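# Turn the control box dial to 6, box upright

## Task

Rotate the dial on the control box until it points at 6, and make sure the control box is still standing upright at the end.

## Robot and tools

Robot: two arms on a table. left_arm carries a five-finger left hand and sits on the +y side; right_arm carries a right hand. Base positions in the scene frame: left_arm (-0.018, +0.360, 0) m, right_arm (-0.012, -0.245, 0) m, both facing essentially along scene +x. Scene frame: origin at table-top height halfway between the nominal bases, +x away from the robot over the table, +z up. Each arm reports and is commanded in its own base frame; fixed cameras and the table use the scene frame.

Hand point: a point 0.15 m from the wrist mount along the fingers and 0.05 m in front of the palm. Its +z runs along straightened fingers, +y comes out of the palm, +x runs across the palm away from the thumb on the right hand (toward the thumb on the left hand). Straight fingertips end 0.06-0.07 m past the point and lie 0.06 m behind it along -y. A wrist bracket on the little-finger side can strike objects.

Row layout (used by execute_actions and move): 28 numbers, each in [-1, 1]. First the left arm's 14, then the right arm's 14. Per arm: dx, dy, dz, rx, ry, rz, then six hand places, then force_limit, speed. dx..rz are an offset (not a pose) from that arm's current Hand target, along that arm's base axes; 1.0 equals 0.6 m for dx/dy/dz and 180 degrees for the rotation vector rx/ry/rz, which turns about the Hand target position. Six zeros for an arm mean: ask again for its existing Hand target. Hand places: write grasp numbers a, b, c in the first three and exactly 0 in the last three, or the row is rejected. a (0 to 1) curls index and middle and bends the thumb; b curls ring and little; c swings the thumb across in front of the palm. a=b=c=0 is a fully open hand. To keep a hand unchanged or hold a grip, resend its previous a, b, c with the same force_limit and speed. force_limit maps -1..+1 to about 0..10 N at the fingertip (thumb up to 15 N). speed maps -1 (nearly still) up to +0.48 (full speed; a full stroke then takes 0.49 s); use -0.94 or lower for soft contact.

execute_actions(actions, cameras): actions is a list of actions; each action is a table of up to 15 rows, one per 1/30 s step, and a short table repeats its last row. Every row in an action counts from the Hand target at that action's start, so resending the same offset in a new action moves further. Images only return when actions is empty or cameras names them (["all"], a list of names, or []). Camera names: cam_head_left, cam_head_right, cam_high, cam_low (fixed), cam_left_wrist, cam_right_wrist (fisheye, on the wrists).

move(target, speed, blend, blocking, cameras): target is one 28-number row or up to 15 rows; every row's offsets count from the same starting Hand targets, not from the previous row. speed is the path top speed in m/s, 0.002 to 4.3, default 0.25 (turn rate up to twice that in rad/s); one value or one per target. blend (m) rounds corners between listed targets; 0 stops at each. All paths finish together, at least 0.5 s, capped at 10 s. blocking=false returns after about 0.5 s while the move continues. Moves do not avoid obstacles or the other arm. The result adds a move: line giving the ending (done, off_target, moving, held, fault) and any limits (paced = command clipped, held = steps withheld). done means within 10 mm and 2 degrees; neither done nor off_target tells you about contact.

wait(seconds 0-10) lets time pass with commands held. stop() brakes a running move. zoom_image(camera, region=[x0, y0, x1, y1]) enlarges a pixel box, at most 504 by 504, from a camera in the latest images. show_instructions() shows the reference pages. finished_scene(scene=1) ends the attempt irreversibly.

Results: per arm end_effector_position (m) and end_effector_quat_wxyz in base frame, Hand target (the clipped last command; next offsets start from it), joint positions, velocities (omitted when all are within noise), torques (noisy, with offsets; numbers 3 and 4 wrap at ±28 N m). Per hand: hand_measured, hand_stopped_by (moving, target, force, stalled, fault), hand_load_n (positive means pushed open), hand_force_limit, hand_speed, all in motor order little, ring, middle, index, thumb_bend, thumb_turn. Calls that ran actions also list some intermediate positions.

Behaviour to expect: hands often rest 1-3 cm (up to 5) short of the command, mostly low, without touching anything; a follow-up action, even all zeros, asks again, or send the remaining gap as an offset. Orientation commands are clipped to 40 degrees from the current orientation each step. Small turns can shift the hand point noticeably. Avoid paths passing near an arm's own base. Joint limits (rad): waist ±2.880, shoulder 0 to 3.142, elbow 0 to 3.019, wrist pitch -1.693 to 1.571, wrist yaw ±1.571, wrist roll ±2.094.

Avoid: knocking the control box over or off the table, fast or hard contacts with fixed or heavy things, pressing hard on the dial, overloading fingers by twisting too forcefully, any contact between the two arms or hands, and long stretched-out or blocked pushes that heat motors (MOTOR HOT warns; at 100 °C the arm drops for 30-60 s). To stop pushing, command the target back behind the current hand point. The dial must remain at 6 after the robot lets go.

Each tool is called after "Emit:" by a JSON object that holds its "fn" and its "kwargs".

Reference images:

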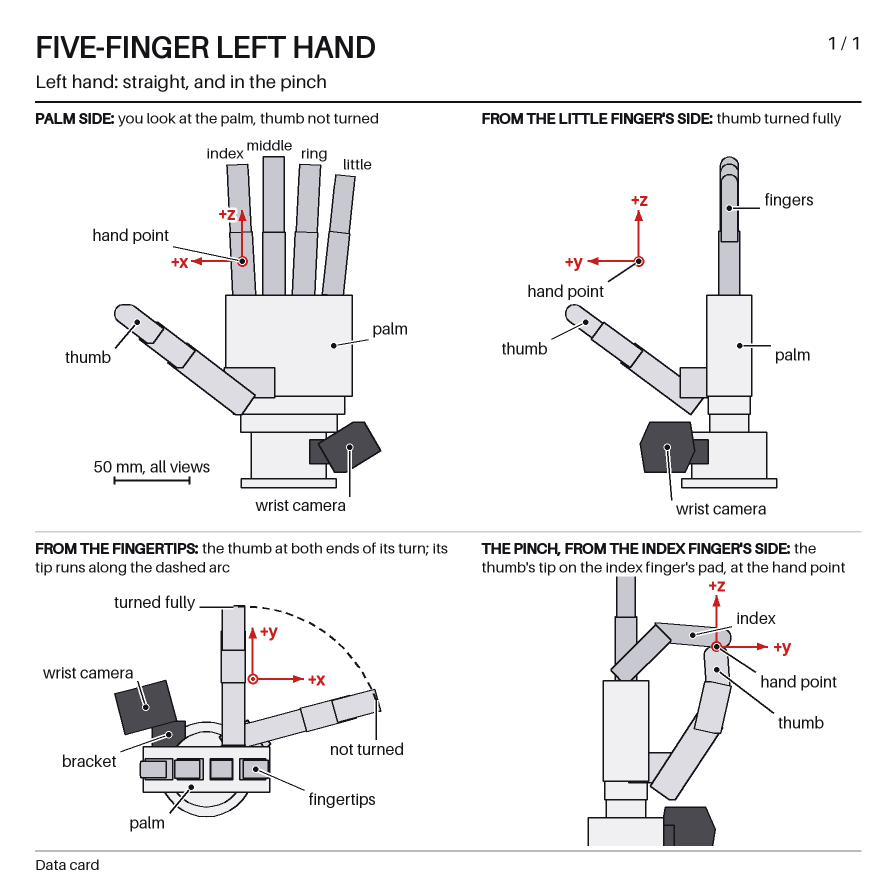

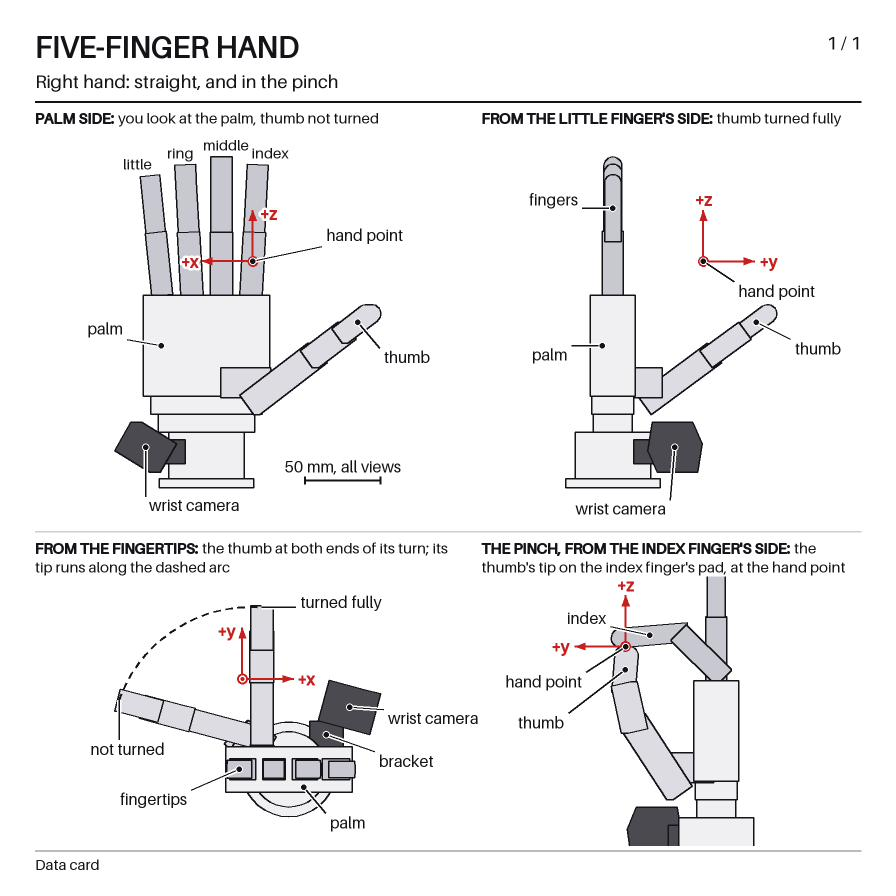

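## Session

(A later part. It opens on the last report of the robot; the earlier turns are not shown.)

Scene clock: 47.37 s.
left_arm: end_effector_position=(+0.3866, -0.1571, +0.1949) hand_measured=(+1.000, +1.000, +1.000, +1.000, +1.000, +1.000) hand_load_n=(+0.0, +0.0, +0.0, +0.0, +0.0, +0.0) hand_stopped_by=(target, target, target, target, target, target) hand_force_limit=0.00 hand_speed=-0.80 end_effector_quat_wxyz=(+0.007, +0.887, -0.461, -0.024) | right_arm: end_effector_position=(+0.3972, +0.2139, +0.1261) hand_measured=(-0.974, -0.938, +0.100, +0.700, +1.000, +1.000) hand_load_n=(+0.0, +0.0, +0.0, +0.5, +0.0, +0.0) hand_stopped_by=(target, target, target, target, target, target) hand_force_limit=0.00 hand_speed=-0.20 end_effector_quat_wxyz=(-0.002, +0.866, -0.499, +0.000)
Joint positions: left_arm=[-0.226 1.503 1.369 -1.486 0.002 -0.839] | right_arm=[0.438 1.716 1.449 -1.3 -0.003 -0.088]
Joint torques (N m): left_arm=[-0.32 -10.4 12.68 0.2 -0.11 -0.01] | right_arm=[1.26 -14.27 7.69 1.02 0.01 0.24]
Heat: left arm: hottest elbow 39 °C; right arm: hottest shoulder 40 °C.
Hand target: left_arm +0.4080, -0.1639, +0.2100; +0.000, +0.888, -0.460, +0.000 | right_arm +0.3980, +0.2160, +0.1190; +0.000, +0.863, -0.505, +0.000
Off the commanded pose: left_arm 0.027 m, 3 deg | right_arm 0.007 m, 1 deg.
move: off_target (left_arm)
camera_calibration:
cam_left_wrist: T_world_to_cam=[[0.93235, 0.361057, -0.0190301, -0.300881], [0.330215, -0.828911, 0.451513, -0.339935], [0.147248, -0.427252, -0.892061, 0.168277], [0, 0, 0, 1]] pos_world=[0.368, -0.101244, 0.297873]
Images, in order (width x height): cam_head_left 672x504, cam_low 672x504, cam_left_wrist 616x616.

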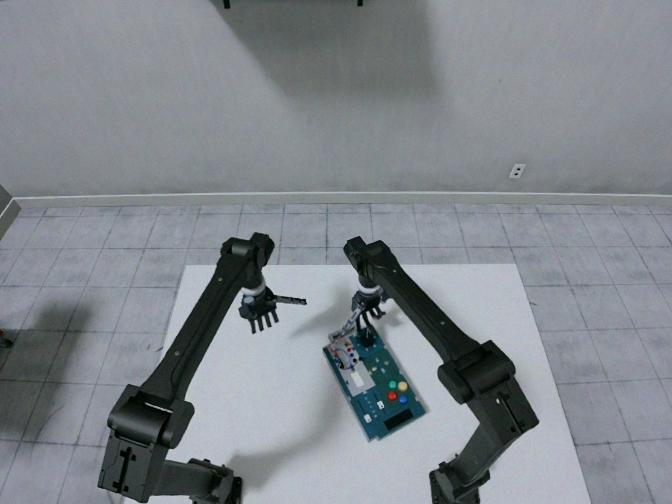

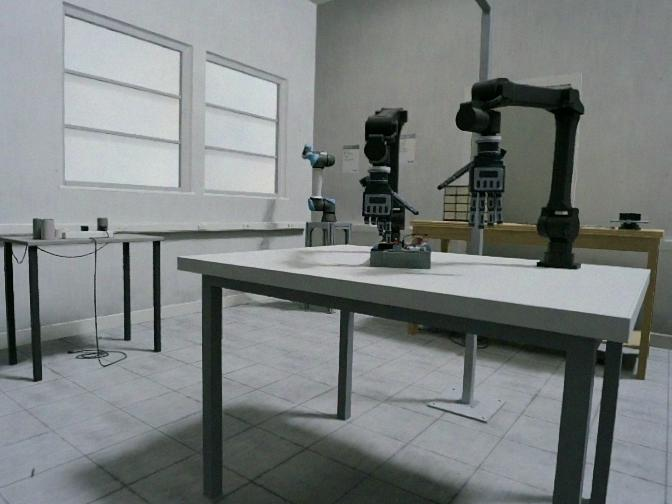

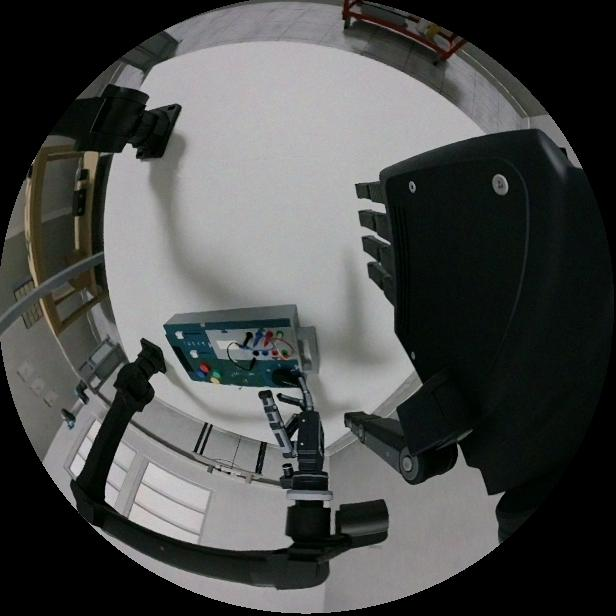

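Emit:
{"fn": "move", "kwargs": {"target": [[0,0,0,0,0,0,0,0,0,0,0,0,0,-0.8,0,0,-0.0183,0,0,0,0.25,1,-1,0,0,0,0,-0.2],[0,0,0,0,0,0,0,0,0,0,0,0,0,-0.8,0.0053,-0.0283,-0.0183,0,0,0,0.25,1,-1,0,0,0,0,-0.2]], "speed": 0.05, "cameras": ["cam_head_left","cam_low","cam_left_wrist"]}}

Emit:
{"fn": "zoom_image", "kwargs": {"camera": "cam_left_wrist", "region": [250, 330, 320, 400]}}

Emit:
{"fn": "zoom_image", "kwargs": {"camera": "cam_head_left", "region": [330, 300, 400, 370]}}

Emit:
{"fn": "zoom_image", "kwargs": {"camera": "cam_low", "region": [370, 220, 440, 275]}}

Scene clock: 49.80 s.
left_arm: end_effector_position=(+0.3866, -0.1571, +0.1949) hand_measured=(+1.000, +1.000, +1.000, +1.000, +1.000, +1.000) hand_load_n=(+0.0, +0.0, +0.0, +0.0, -0.5, +0.0) hand_stopped_by=(target, target, target, target, target, target) hand_force_limit=0.00 hand_speed=-0.80 end_effector_quat_wxyz=(+0.007, +0.887, -0.461, -0.024) | right_arm: end_effector_position=(+0.3989, +0.2099, +0.1156) hand_measured=(-0.974, -0.938, +0.100, +0.700, +1.000, +1.000) hand_load_n=(+0.5, +0.0, +0.0, -1.5, +0.0, +0.0) hand_stopped_by=(target, target, target, target, target, target) hand_force_limit=0.00 hand_speed=-0.20 end_effector_quat_wxyz=(-0.005, +0.863, -0.505, -0.004)
Joint positions: left_arm=[-0.226 1.503 1.369 -1.486 0.002 -0.839] | right_arm=[0.424 1.722 1.428 -1.273 -0.012 -0.088]
Joint torques (N m): left_arm=[-0.32 -10.23 12.68 0.18 -0.1 0.02] | right_arm=[-0.03 -15.09 6.67 1.14 0.34 -0.11]
Heat: left arm: hottest elbow 39 °C; right arm: hottest shoulder 40 °C.
Hand target: left_arm +0.4080, -0.1639, +0.2100; +0.000, +0.888, -0.460, +0.000 | right_arm +0.4012, +0.1989, +0.1080; +0.000, +0.863, -0.505, +0.000
Off the commanded pose: left_arm 0.027 m, 3 deg | right_arm 0.013 m, 1 deg.
move: off_target (left_arm, right_arm)
camera_calibration:
cam_left_wrist: T_world_to_cam=[[0.93235, 0.361057, -0.0190301, -0.300881], [0.330215, -0.828911, 0.451513, -0.339935], [0.147248, -0.427252, -0.892061, 0.168277], [0, 0, 0, 1]] pos_world=[0.368, -0.101244, 0.297873]
Images, in order (width x height): cam_head_left 672x504, cam_low 672x504, cam_left_wrist 616x616.

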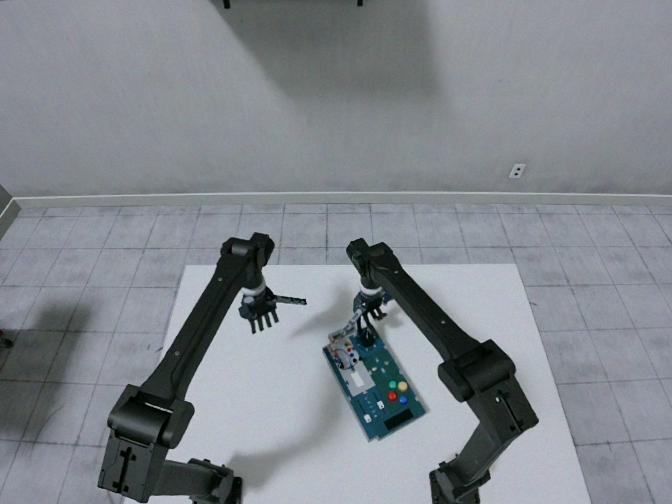

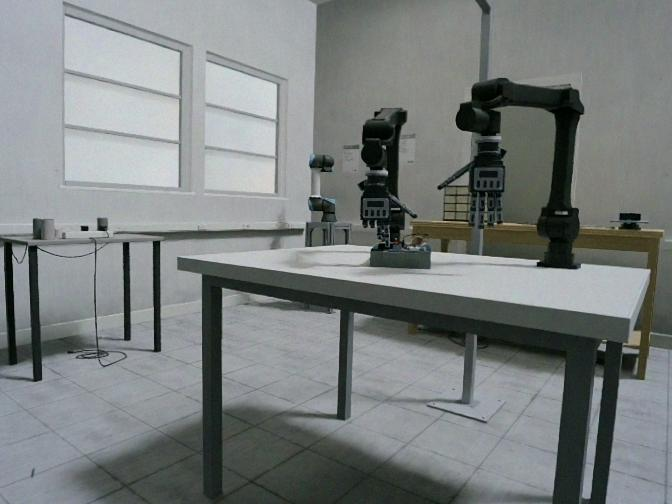

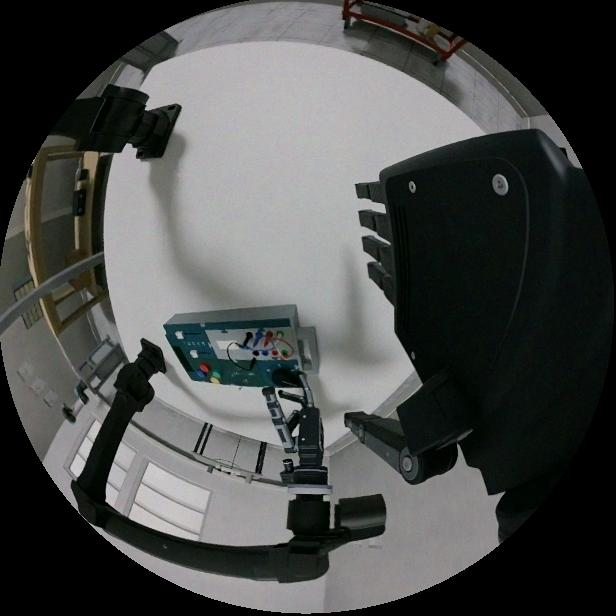

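Scaled by 7.200 from the camera's 616x616 image, which has a finer 880x880 frame.

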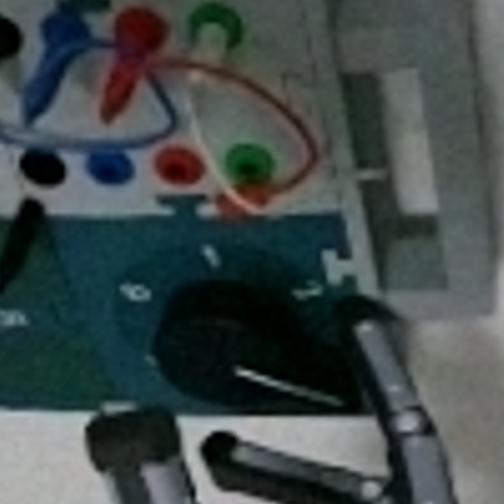

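Scaled by 7.200 from the camera's 672x504 image, which has a finer 960x720 frame.

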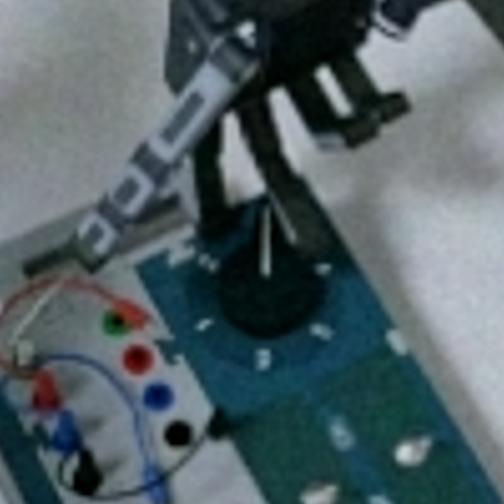

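Scaled by 7.200 from the camera's 672x504 image, which has a finer 960x720 frame.

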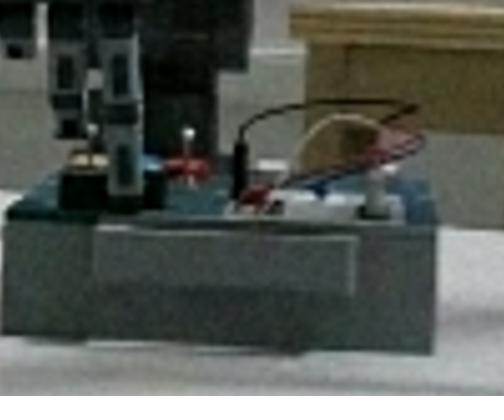

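Emit:
{"fn": "move", "kwargs": {"target": [0,0,0,0,0,0,0,0,0,0,0,0,0,-0.8,0.0105,-0.0382,0.003,0,0,0,0.25,1,-1,0,0,0,0,-0.2], "speed": 0.04, "cameras": ["cam_head_left","cam_low","cam_left_wrist"]}}

Emit:
{"fn": "zoom_image", "kwargs": {"camera": "cam_left_wrist", "region": [250, 330, 320, 400]}}

Emit:
{"fn": "zoom_image", "kwargs": {"camera": "cam_head_left", "region": [330, 300, 400, 370]}}

Emit:
{"fn": "zoom_image", "kwargs": {"camera": "cam_low", "region": [370, 220, 440, 275]}}

Scene clock: 75.83 s.
left_arm: end_effector_position=(+0.3866, -0.1571, +0.1949) hand_measured=(+1.000, +1.000, +1.000, +1.000, +1.000, +1.000) hand_load_n=(+0.0, +0.0, +0.0, +0.0, +0.0, +0.0) hand_stopped_by=(target, target, target, target, target, target) hand_force_limit=0.00 hand_speed=-0.80 end_effector_quat_wxyz=(+0.007, +0.887, -0.461, -0.024) | right_arm: end_effector_position=(+0.4050, +0.1882, +0.1157) hand_measured=(-0.974, -0.938, +0.100, +0.700, +1.000, +1.000) hand_load_n=(+0.0, +0.0, +0.0, -1.5, +0.0, +0.0) hand_stopped_by=(target, target, target, target, target, target) hand_force_limit=0.00 hand_speed=-0.20 end_effector_quat_wxyz=(-0.005, +0.862, -0.507, -0.005)
Joint positions: left_arm=[-0.226 1.503 1.369 -1.486 0.002 -0.839] | right_arm=[0.379 1.716 1.419 -1.272 -0.014 -0.129]
Joint torques (N m): left_arm=[-0.21 -10.17 12.68 0.21 -0.12 0.02] | right_arm=[-0.21 -15.09 6.89 1.03 0.4 -0.14]
Heat: left arm: hottest elbow 43 °C; right arm: hottest shoulder 40 °C.
Hand target: left_arm +0.4080, -0.1639, +0.2100; +0.000, +0.888, -0.460, +0.000 | right_arm +0.4074, +0.1762, +0.1098; +0.000, +0.863, -0.505, +0.000
Off the commanded pose: left_arm 0.027 m, 3 deg | right_arm 0.014 m, 1 deg.
move: off_target (left_arm, right_arm)
camera_calibration:
cam_left_wrist: T_world_to_cam=[[0.93235, 0.361057, -0.0190301, -0.300881], [0.330215, -0.828911, 0.451513, -0.339935], [0.147248, -0.427252, -0.892061, 0.168277], [0, 0, 0, 1]] pos_world=[0.368, -0.101244, 0.297873]
Images, in order (width x height): cam_head_left 672x504, cam_low 672x504, cam_left_wrist 616x616.

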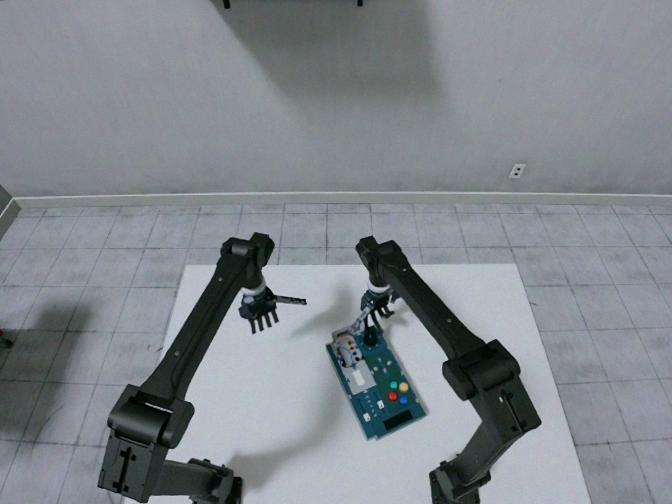

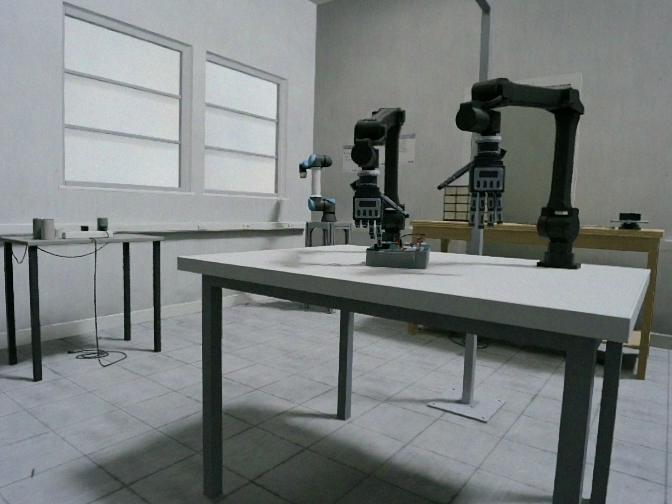

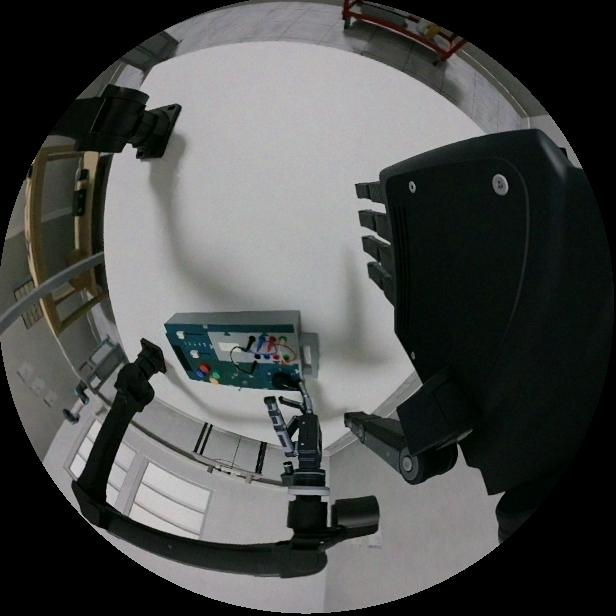

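Scaled by 7.200 from the camera's 616x616 image, which has a finer 880x880 frame.

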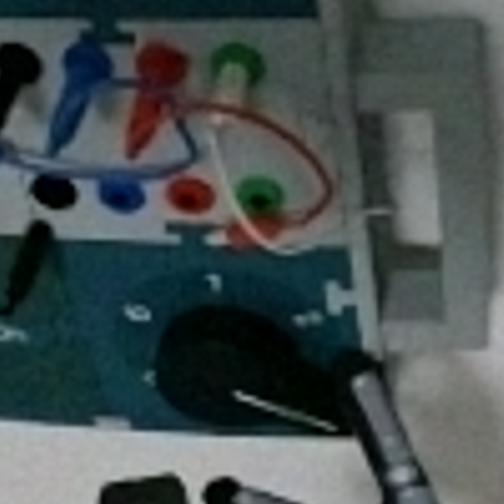

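Scaled by 7.200 from the camera's 672x504 image, which has a finer 960x720 frame.

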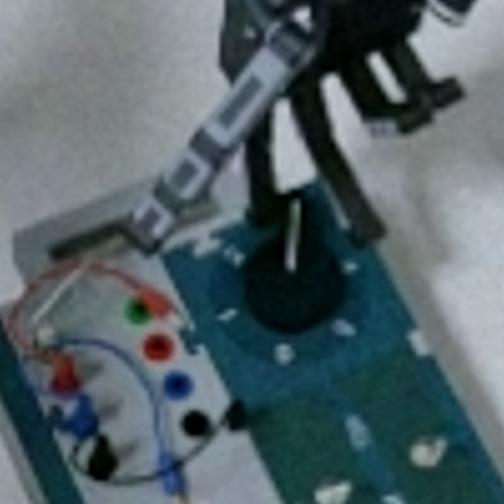

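Scaled by 7.200 from the camera's 672x504 image, which has a finer 960x720 frame.

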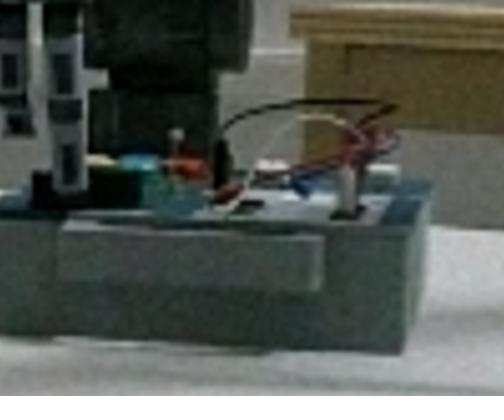

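Emit:
{"fn": "zoom_image", "kwargs": {"camera": "cam_left_wrist", "region": [155, 300, 335, 420]}}

Emit:
{"fn": "zoom_image", "kwargs": {"camera": "cam_left_wrist", "region": [240, 300, 330, 390]}}

Emit:
{"fn": "zoom_image", "kwargs": {"camera": "cam_head_left", "region": [315, 310, 445, 450]}}

Scaled by 2.800 from the camera's 616x616 image, which has a finer 880x880 frame.

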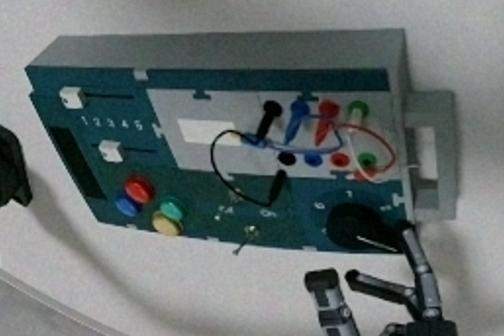

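Scaled by 5.600 from the camera's 616x616 image, which has a finer 880x880 frame.

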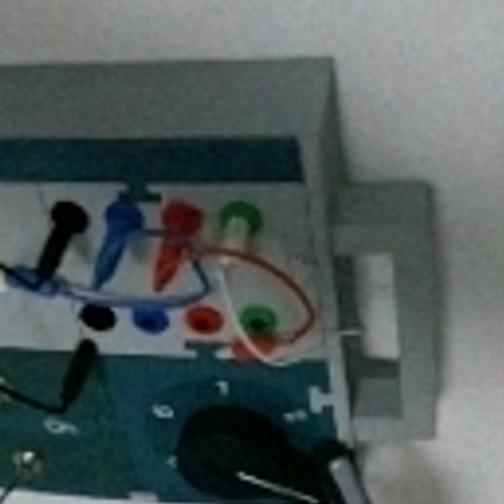

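Scaled by 3.600 from the camera's 672x504 image, which has a finer 960x720 frame.

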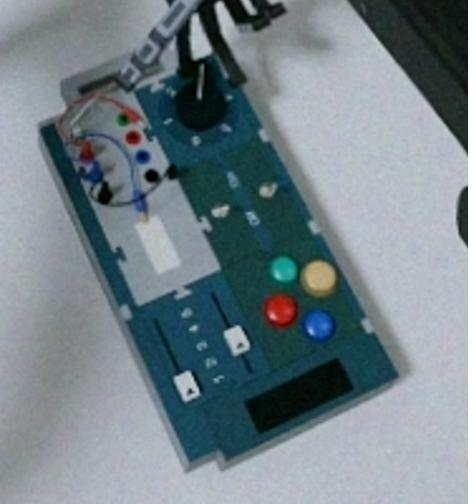

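Emit:
{"fn": "move", "kwargs": {"target": [[0,0,0,0,0,0,0.3,1,1,0,0,0,0,-0.2,0,0,0.0667,0,0,0,0.25,1,-1,0,0,0,0,-0.2],[0,0,0,0,0,0,0.3,1,1,0,0,0,0,-0.2,0,0,0.0667,0,0,0,0.35,1,0.5,0,0,0,0,-0.2],[0.03,-0.2385,-0.08,0,0,0,0.3,1,1,0,0,0,0,-0.2,0.0193,0.049,0.0587,0,0,0,0.35,1,0.5,0,0,0,0,-0.2]], "speed": 0.15, "cameras": ["cam_head_left","cam_low","cam_left_wrist","cam_high","cam_right_wrist"]}}

Emit:
{"fn": "zoom_image", "kwargs": {"camera": "cam_left_wrist", "region": [190, 270, 370, 420]}}

Emit:
{"fn": "zoom_image", "kwargs": {"camera": "cam_head_left", "region": [310, 270, 430, 390]}}

Emit:
{"fn": "zoom_image", "kwargs": {"camera": "cam_low", "region": [340, 170, 460, 280]}}

Scene clock: 87.93 s.
left_arm: end_effector_position=(+0.4052, -0.2936, +0.1478) hand_measured=(-0.970, -0.944, +0.300, +0.600, +0.726, -1.000) hand_load_n=(+0.5, +0.5, +0.0, +0.0, +0.0, +0.0) hand_stopped_by=(target, target, target, target, target, target) hand_force_limit=0.00 hand_speed=-0.20 end_effector_quat_wxyz=(+0.001, +0.887, -0.461, -0.027) | right_arm: end_effector_position=(+0.4036, +0.1943, +0.1318) hand_measured=(-0.964, -0.952, +0.126, +0.500, +0.862, +0.000) hand_load_n=(+0.0, +0.0, +0.0, +0.0, +0.0, +0.0) hand_stopped_by=(target, target, target, target, target, target) hand_force_limit=0.00 hand_speed=-0.20 end_effector_quat_wxyz=(+0.013, +0.865, -0.502, -0.011)
Joint positions: left_arm=[-0.49 1.697 1.48 -1.407 0.002 -1.101] | right_arm=[0.397 1.733 1.48 -1.351 -0.002 -0.123]
Joint torques (N m): left_arm=[-0.32 -12.98 12.52 0.27 -0.1 0.02] | right_arm=[1.73 -14.45 12.92 0.01 -0.03 0.24]
Heat: left arm: hottest elbow 44 °C; right arm: hottest shoulder 40 °C.
Hand target: left_arm +0.4261, -0.3070, +0.1620; -0.001, +0.888, -0.460, +0.000 | right_arm +0.4191, +0.2056, +0.1451; +0.000, +0.863, -0.505, +0.000
Off the commanded pose: left_arm 0.029 m, 3 deg | right_arm 0.023 m, 2 deg.
move: off_target (left_arm, right_arm); target 2's new numbers were sent with right_arm's hand 0.027 m and 3 deg from that target
camera_calibration:
cam_left_wrist: T_world_to_cam=[[0.932917, 0.359866, -0.0127625, -0.271344], [0.328508, -0.836037, 0.43946, -0.437596], [0.147477, -0.414172, -0.898172, 0.0698295], [0, 0, 0, 1]] pos_world=[0.386596, -0.239278, 0.251562]
cam_right_wrist: T_world_to_cam=[[-0.689634, -0.721941, 0.0566218, 0.410784], [-0.573087, 0.591893, 0.566774, 0.0337661], [-0.442692, 0.358418, -0.821925, 0.330282], [0, 0, 0, 1]] pos_world=[0.448855, 0.158197, 0.22907]
Images, in order (width x height): cam_head_left 672x504, cam_high 672x504, cam_low 672x504, cam_left_wrist 616x616, cam_right_wrist 616x616.

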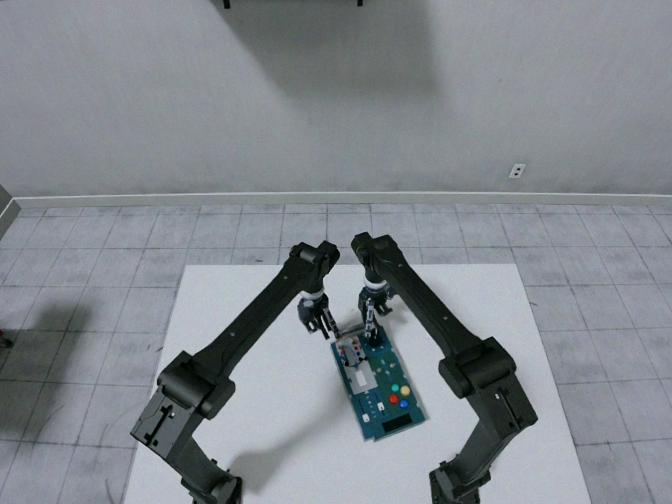

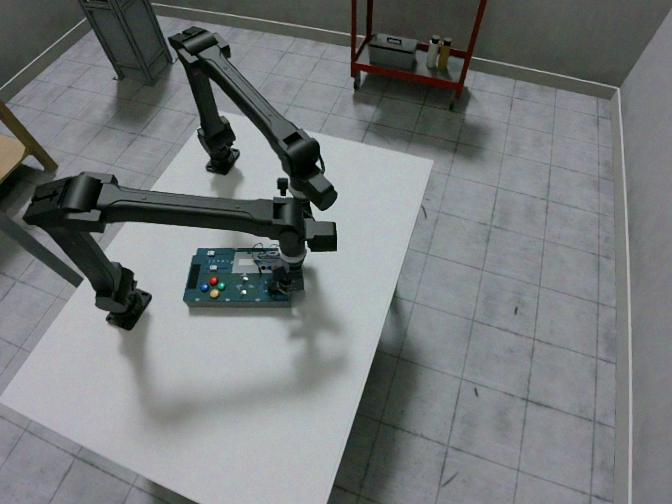

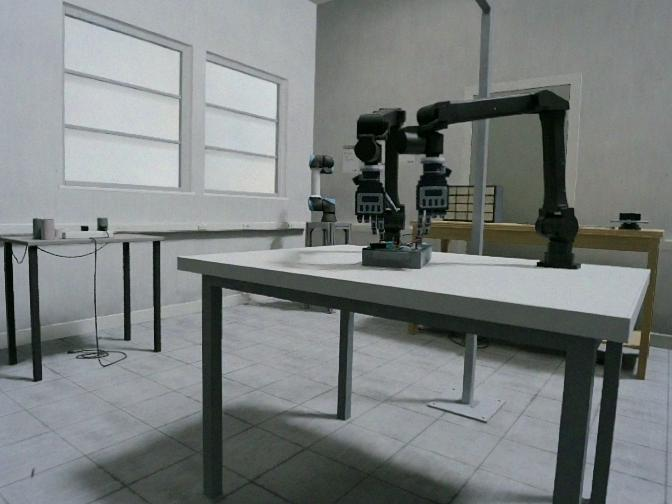

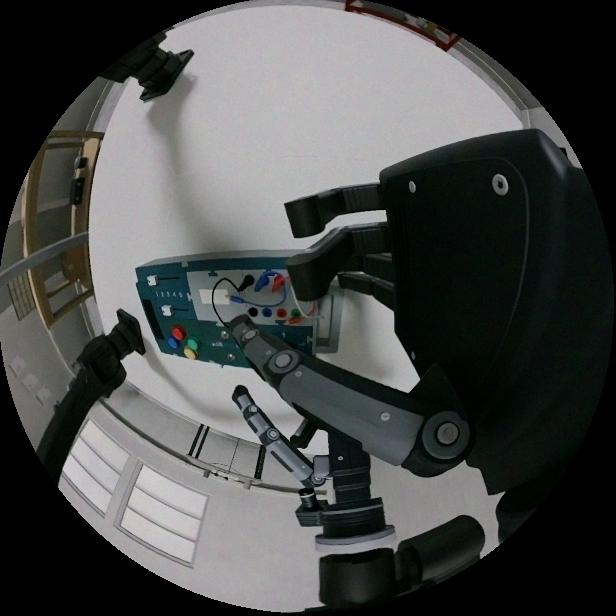

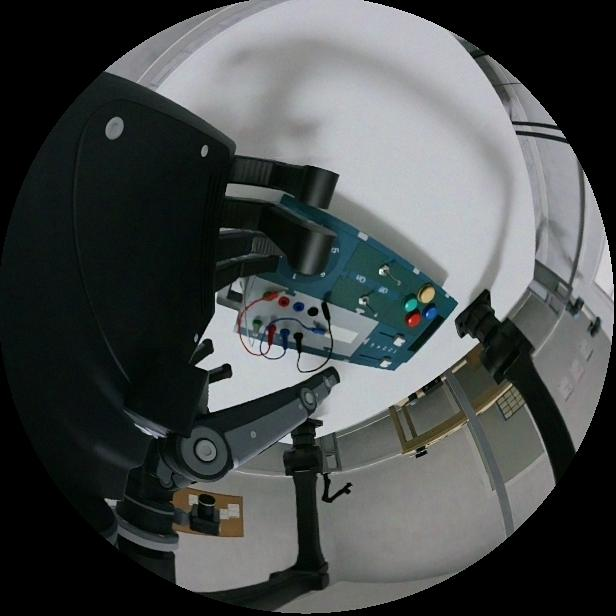

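Scaled by 2.800 from the camera's 616x616 image, which has a finer 880x880 frame.

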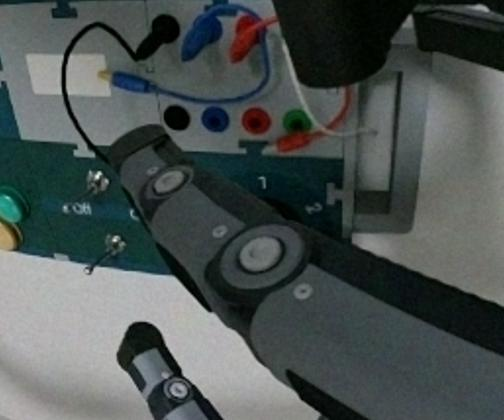

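Scaled by 4.200 from the camera's 672x504 image, which has a finer 960x720 frame.

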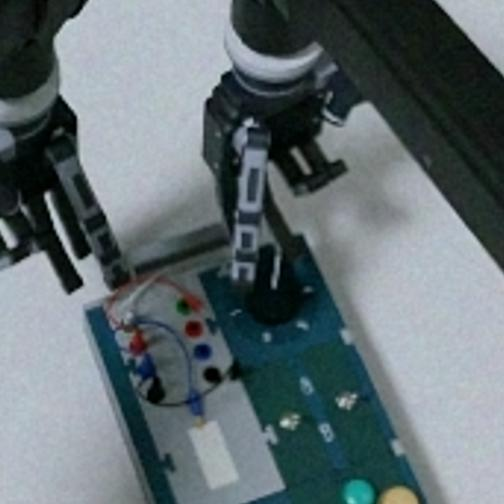

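Scaled by 4.200 from the camera's 672x504 image, which has a finer 960x720 frame.

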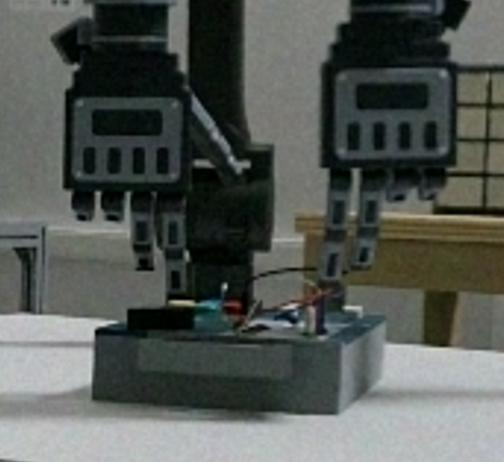

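Emit:
{"fn": "move", "kwargs": {"target": [0.01,-0.0067,-0.0817,0,0,0,0.3,1,1,0,0,0,0,-0.2,0,0,0,0,0,0,0.35,1,0.5,0,0,0,0,-0.2], "speed": 0.06, "cameras": ["cam_head_left","cam_low","cam_left_wrist"]}}

Emit:
{"fn": "zoom_image", "kwargs": {"camera": "cam_low", "region": [360, 200, 440, 280]}}

Emit:
{"fn": "zoom_image", "kwargs": {"camera": "cam_head_left", "region": [310, 270, 430, 390]}}

Emit:
{"fn": "zoom_image", "kwargs": {"camera": "cam_left_wrist", "region": [190, 270, 370, 420]}}

Scene clock: 90.10 s.
left_arm: end_effector_position=(+0.4316, -0.3077, +0.1230) hand_measured=(-0.970, -0.944, +0.300, +0.600, +0.726, -1.000) hand_load_n=(+0.0, +0.0, +0.0, +0.0, +0.0, +0.0) hand_stopped_by=(target, target, target, target, target, target) hand_force_limit=0.00 hand_speed=-0.20 end_effector_quat_wxyz=(+0.001, +0.888, -0.461, +0.004) | right_arm: end_effector_position=(+0.4036, +0.1943, +0.1318) hand_measured=(-0.964, -0.952, +0.126, +0.500, +0.862, +0.000) hand_load_n=(+0.0, +0.0, +0.0, +0.0, +0.0, +0.5) hand_stopped_by=(target, target, target, target, target, target) hand_force_limit=0.00 hand_speed=-0.20 end_effector_quat_wxyz=(+0.013, +0.865, -0.502, -0.011)
Joint positions: left_arm=[-0.49 1.746 1.48 -1.297 0.002 -1.103] | right_arm=[0.397 1.733 1.48 -1.351 -0.002 -0.123]
Joint torques (N m): left_arm=[-0.21 -13.74 7.64 0.51 -0.11 0.01] | right_arm=[1.79 -14.51 12.93 -0.01 -0.03 0.24]
Heat: left arm: hottest elbow 44 °C; right arm: hottest shoulder 40 °C.
Hand target: left_arm +0.4321, -0.3110, +0.1131; +0.000, +0.888, -0.460, +0.000 | right_arm +0.4191, +0.2055, +0.1451; +0.000, +0.863, -0.505, +0.000
Off the commanded pose: left_arm 0.011 m, 0 deg | right_arm 0.023 m, 2 deg.
move: off_target (left_arm, right_arm)
camera_calibration:
cam_left_wrist: T_world_to_cam=[[0.931832, 0.361872, 0.0271784, -0.295042], [0.305303, -0.822241, 0.480323, -0.43799], [0.196163, -0.439283, -0.87667, 0.00649594], [0, 0, 0, 1]] pos_world=[0.407375, -0.250512, 0.22409]
Images, in order (width x height): cam_head_left 672x504, cam_low 672x504, cam_left_wrist 616x616.

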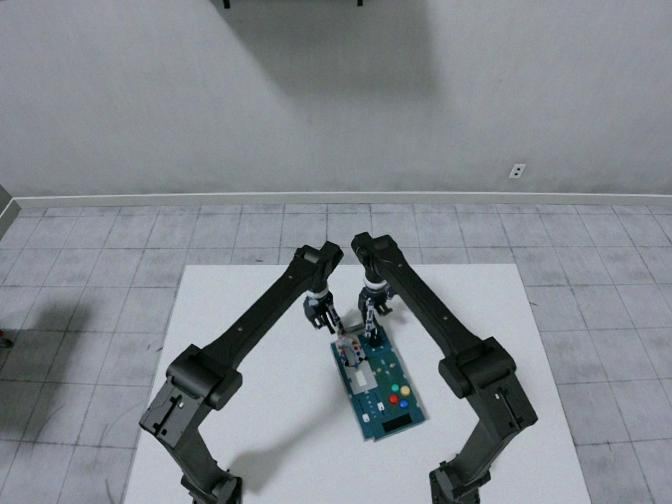

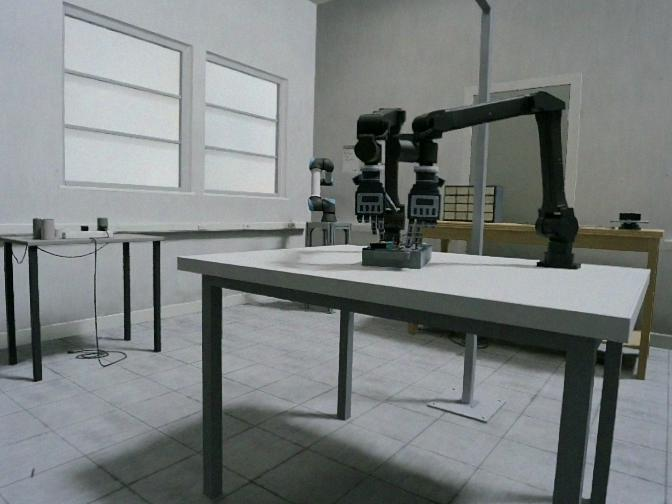

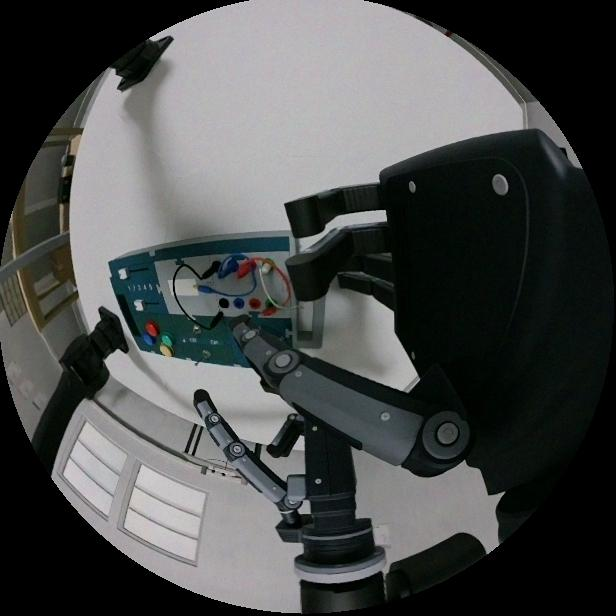

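Scaled by 6.300 from the camera's 672x504 image, which has a finer 960x720 frame.

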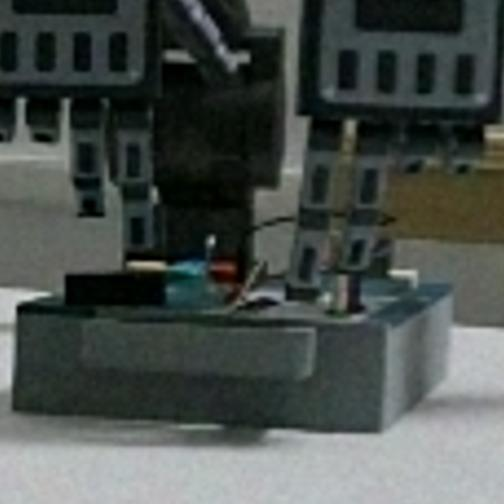

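Scaled by 4.200 from the camera's 672x504 image, which has a finer 960x720 frame.

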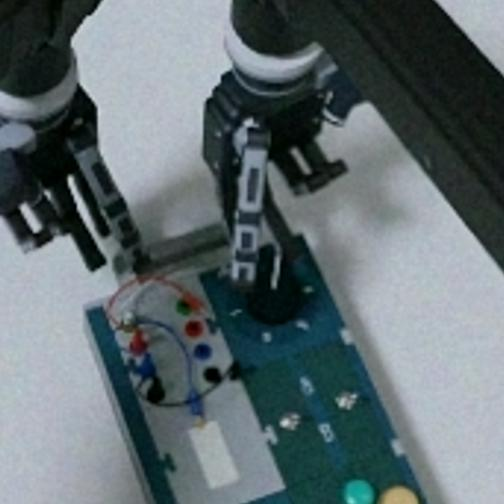

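Scaled by 2.800 from the camera's 616x616 image, which has a finer 880x880 frame.

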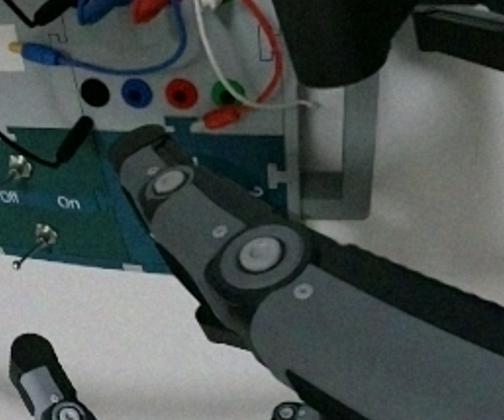

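Emit:
{"fn": "move", "kwargs": {"target": [-0.0357,0.0183,0,0,0,0,0.3,1,1,0,0,0,0,-0.2,0,0,0,0,0,0,0.35,1,0.5,0,0,0,0,-0.2], "speed": 0.08, "cameras": []}}

Scene clock: 91.43 s.
left_arm: end_effector_position=(+0.4098, -0.2957, +0.1020) hand_measured=(-0.970, -0.944, +0.300, +0.600, +0.726, -1.000) hand_load_n=(+0.0, +0.0, +0.0, +0.0, +0.0, +0.0) hand_stopped_by=(target, target, target, target, target, target) hand_force_limit=0.00 hand_speed=-0.20 end_effector_quat_wxyz=(+0.000, +0.888, -0.460, -0.018) | right_arm: end_effector_position=(+0.4036, +0.1943, +0.1318) hand_measured=(-0.964, -0.952, +0.126, +0.500, +0.862, +0.000) hand_load_n=(+0.0, +0.0, +0.0, +0.0, +0.0, +0.0) hand_stopped_by=(target, target, target, target, target, target) hand_force_limit=0.00 hand_speed=-0.20 end_effector_quat_wxyz=(+0.013, +0.865, -0.502, -0.011)
Joint positions: left_arm=[-0.49 1.729 1.398 -1.276 0 -1.105] | right_arm=[0.397 1.733 1.48 -1.351 -0.002 -0.123]
Joint torques (N m): left_arm=[-0.5 -16.32 7.49 0.44 -0.05 0.02] | right_arm=[1.79 -14.39 12.93 -0.01 -0.03 0.23]
Heat: left arm: hottest elbow 43 °C; right arm: hottest shoulder 40 °C.
Hand target: left_arm +0.4107, -0.3000, +0.1130; -0.001, +0.888, -0.460, +0.000 | right_arm +0.4191, +0.2055, +0.1451; +0.000, +0.863, -0.505, +0.000
Off the commanded pose: left_arm 0.012 m, 2 deg | right_arm 0.023 m, 2 deg.
move: off_target (left_arm, right_arm)
No camera images: "cameras" was empty.


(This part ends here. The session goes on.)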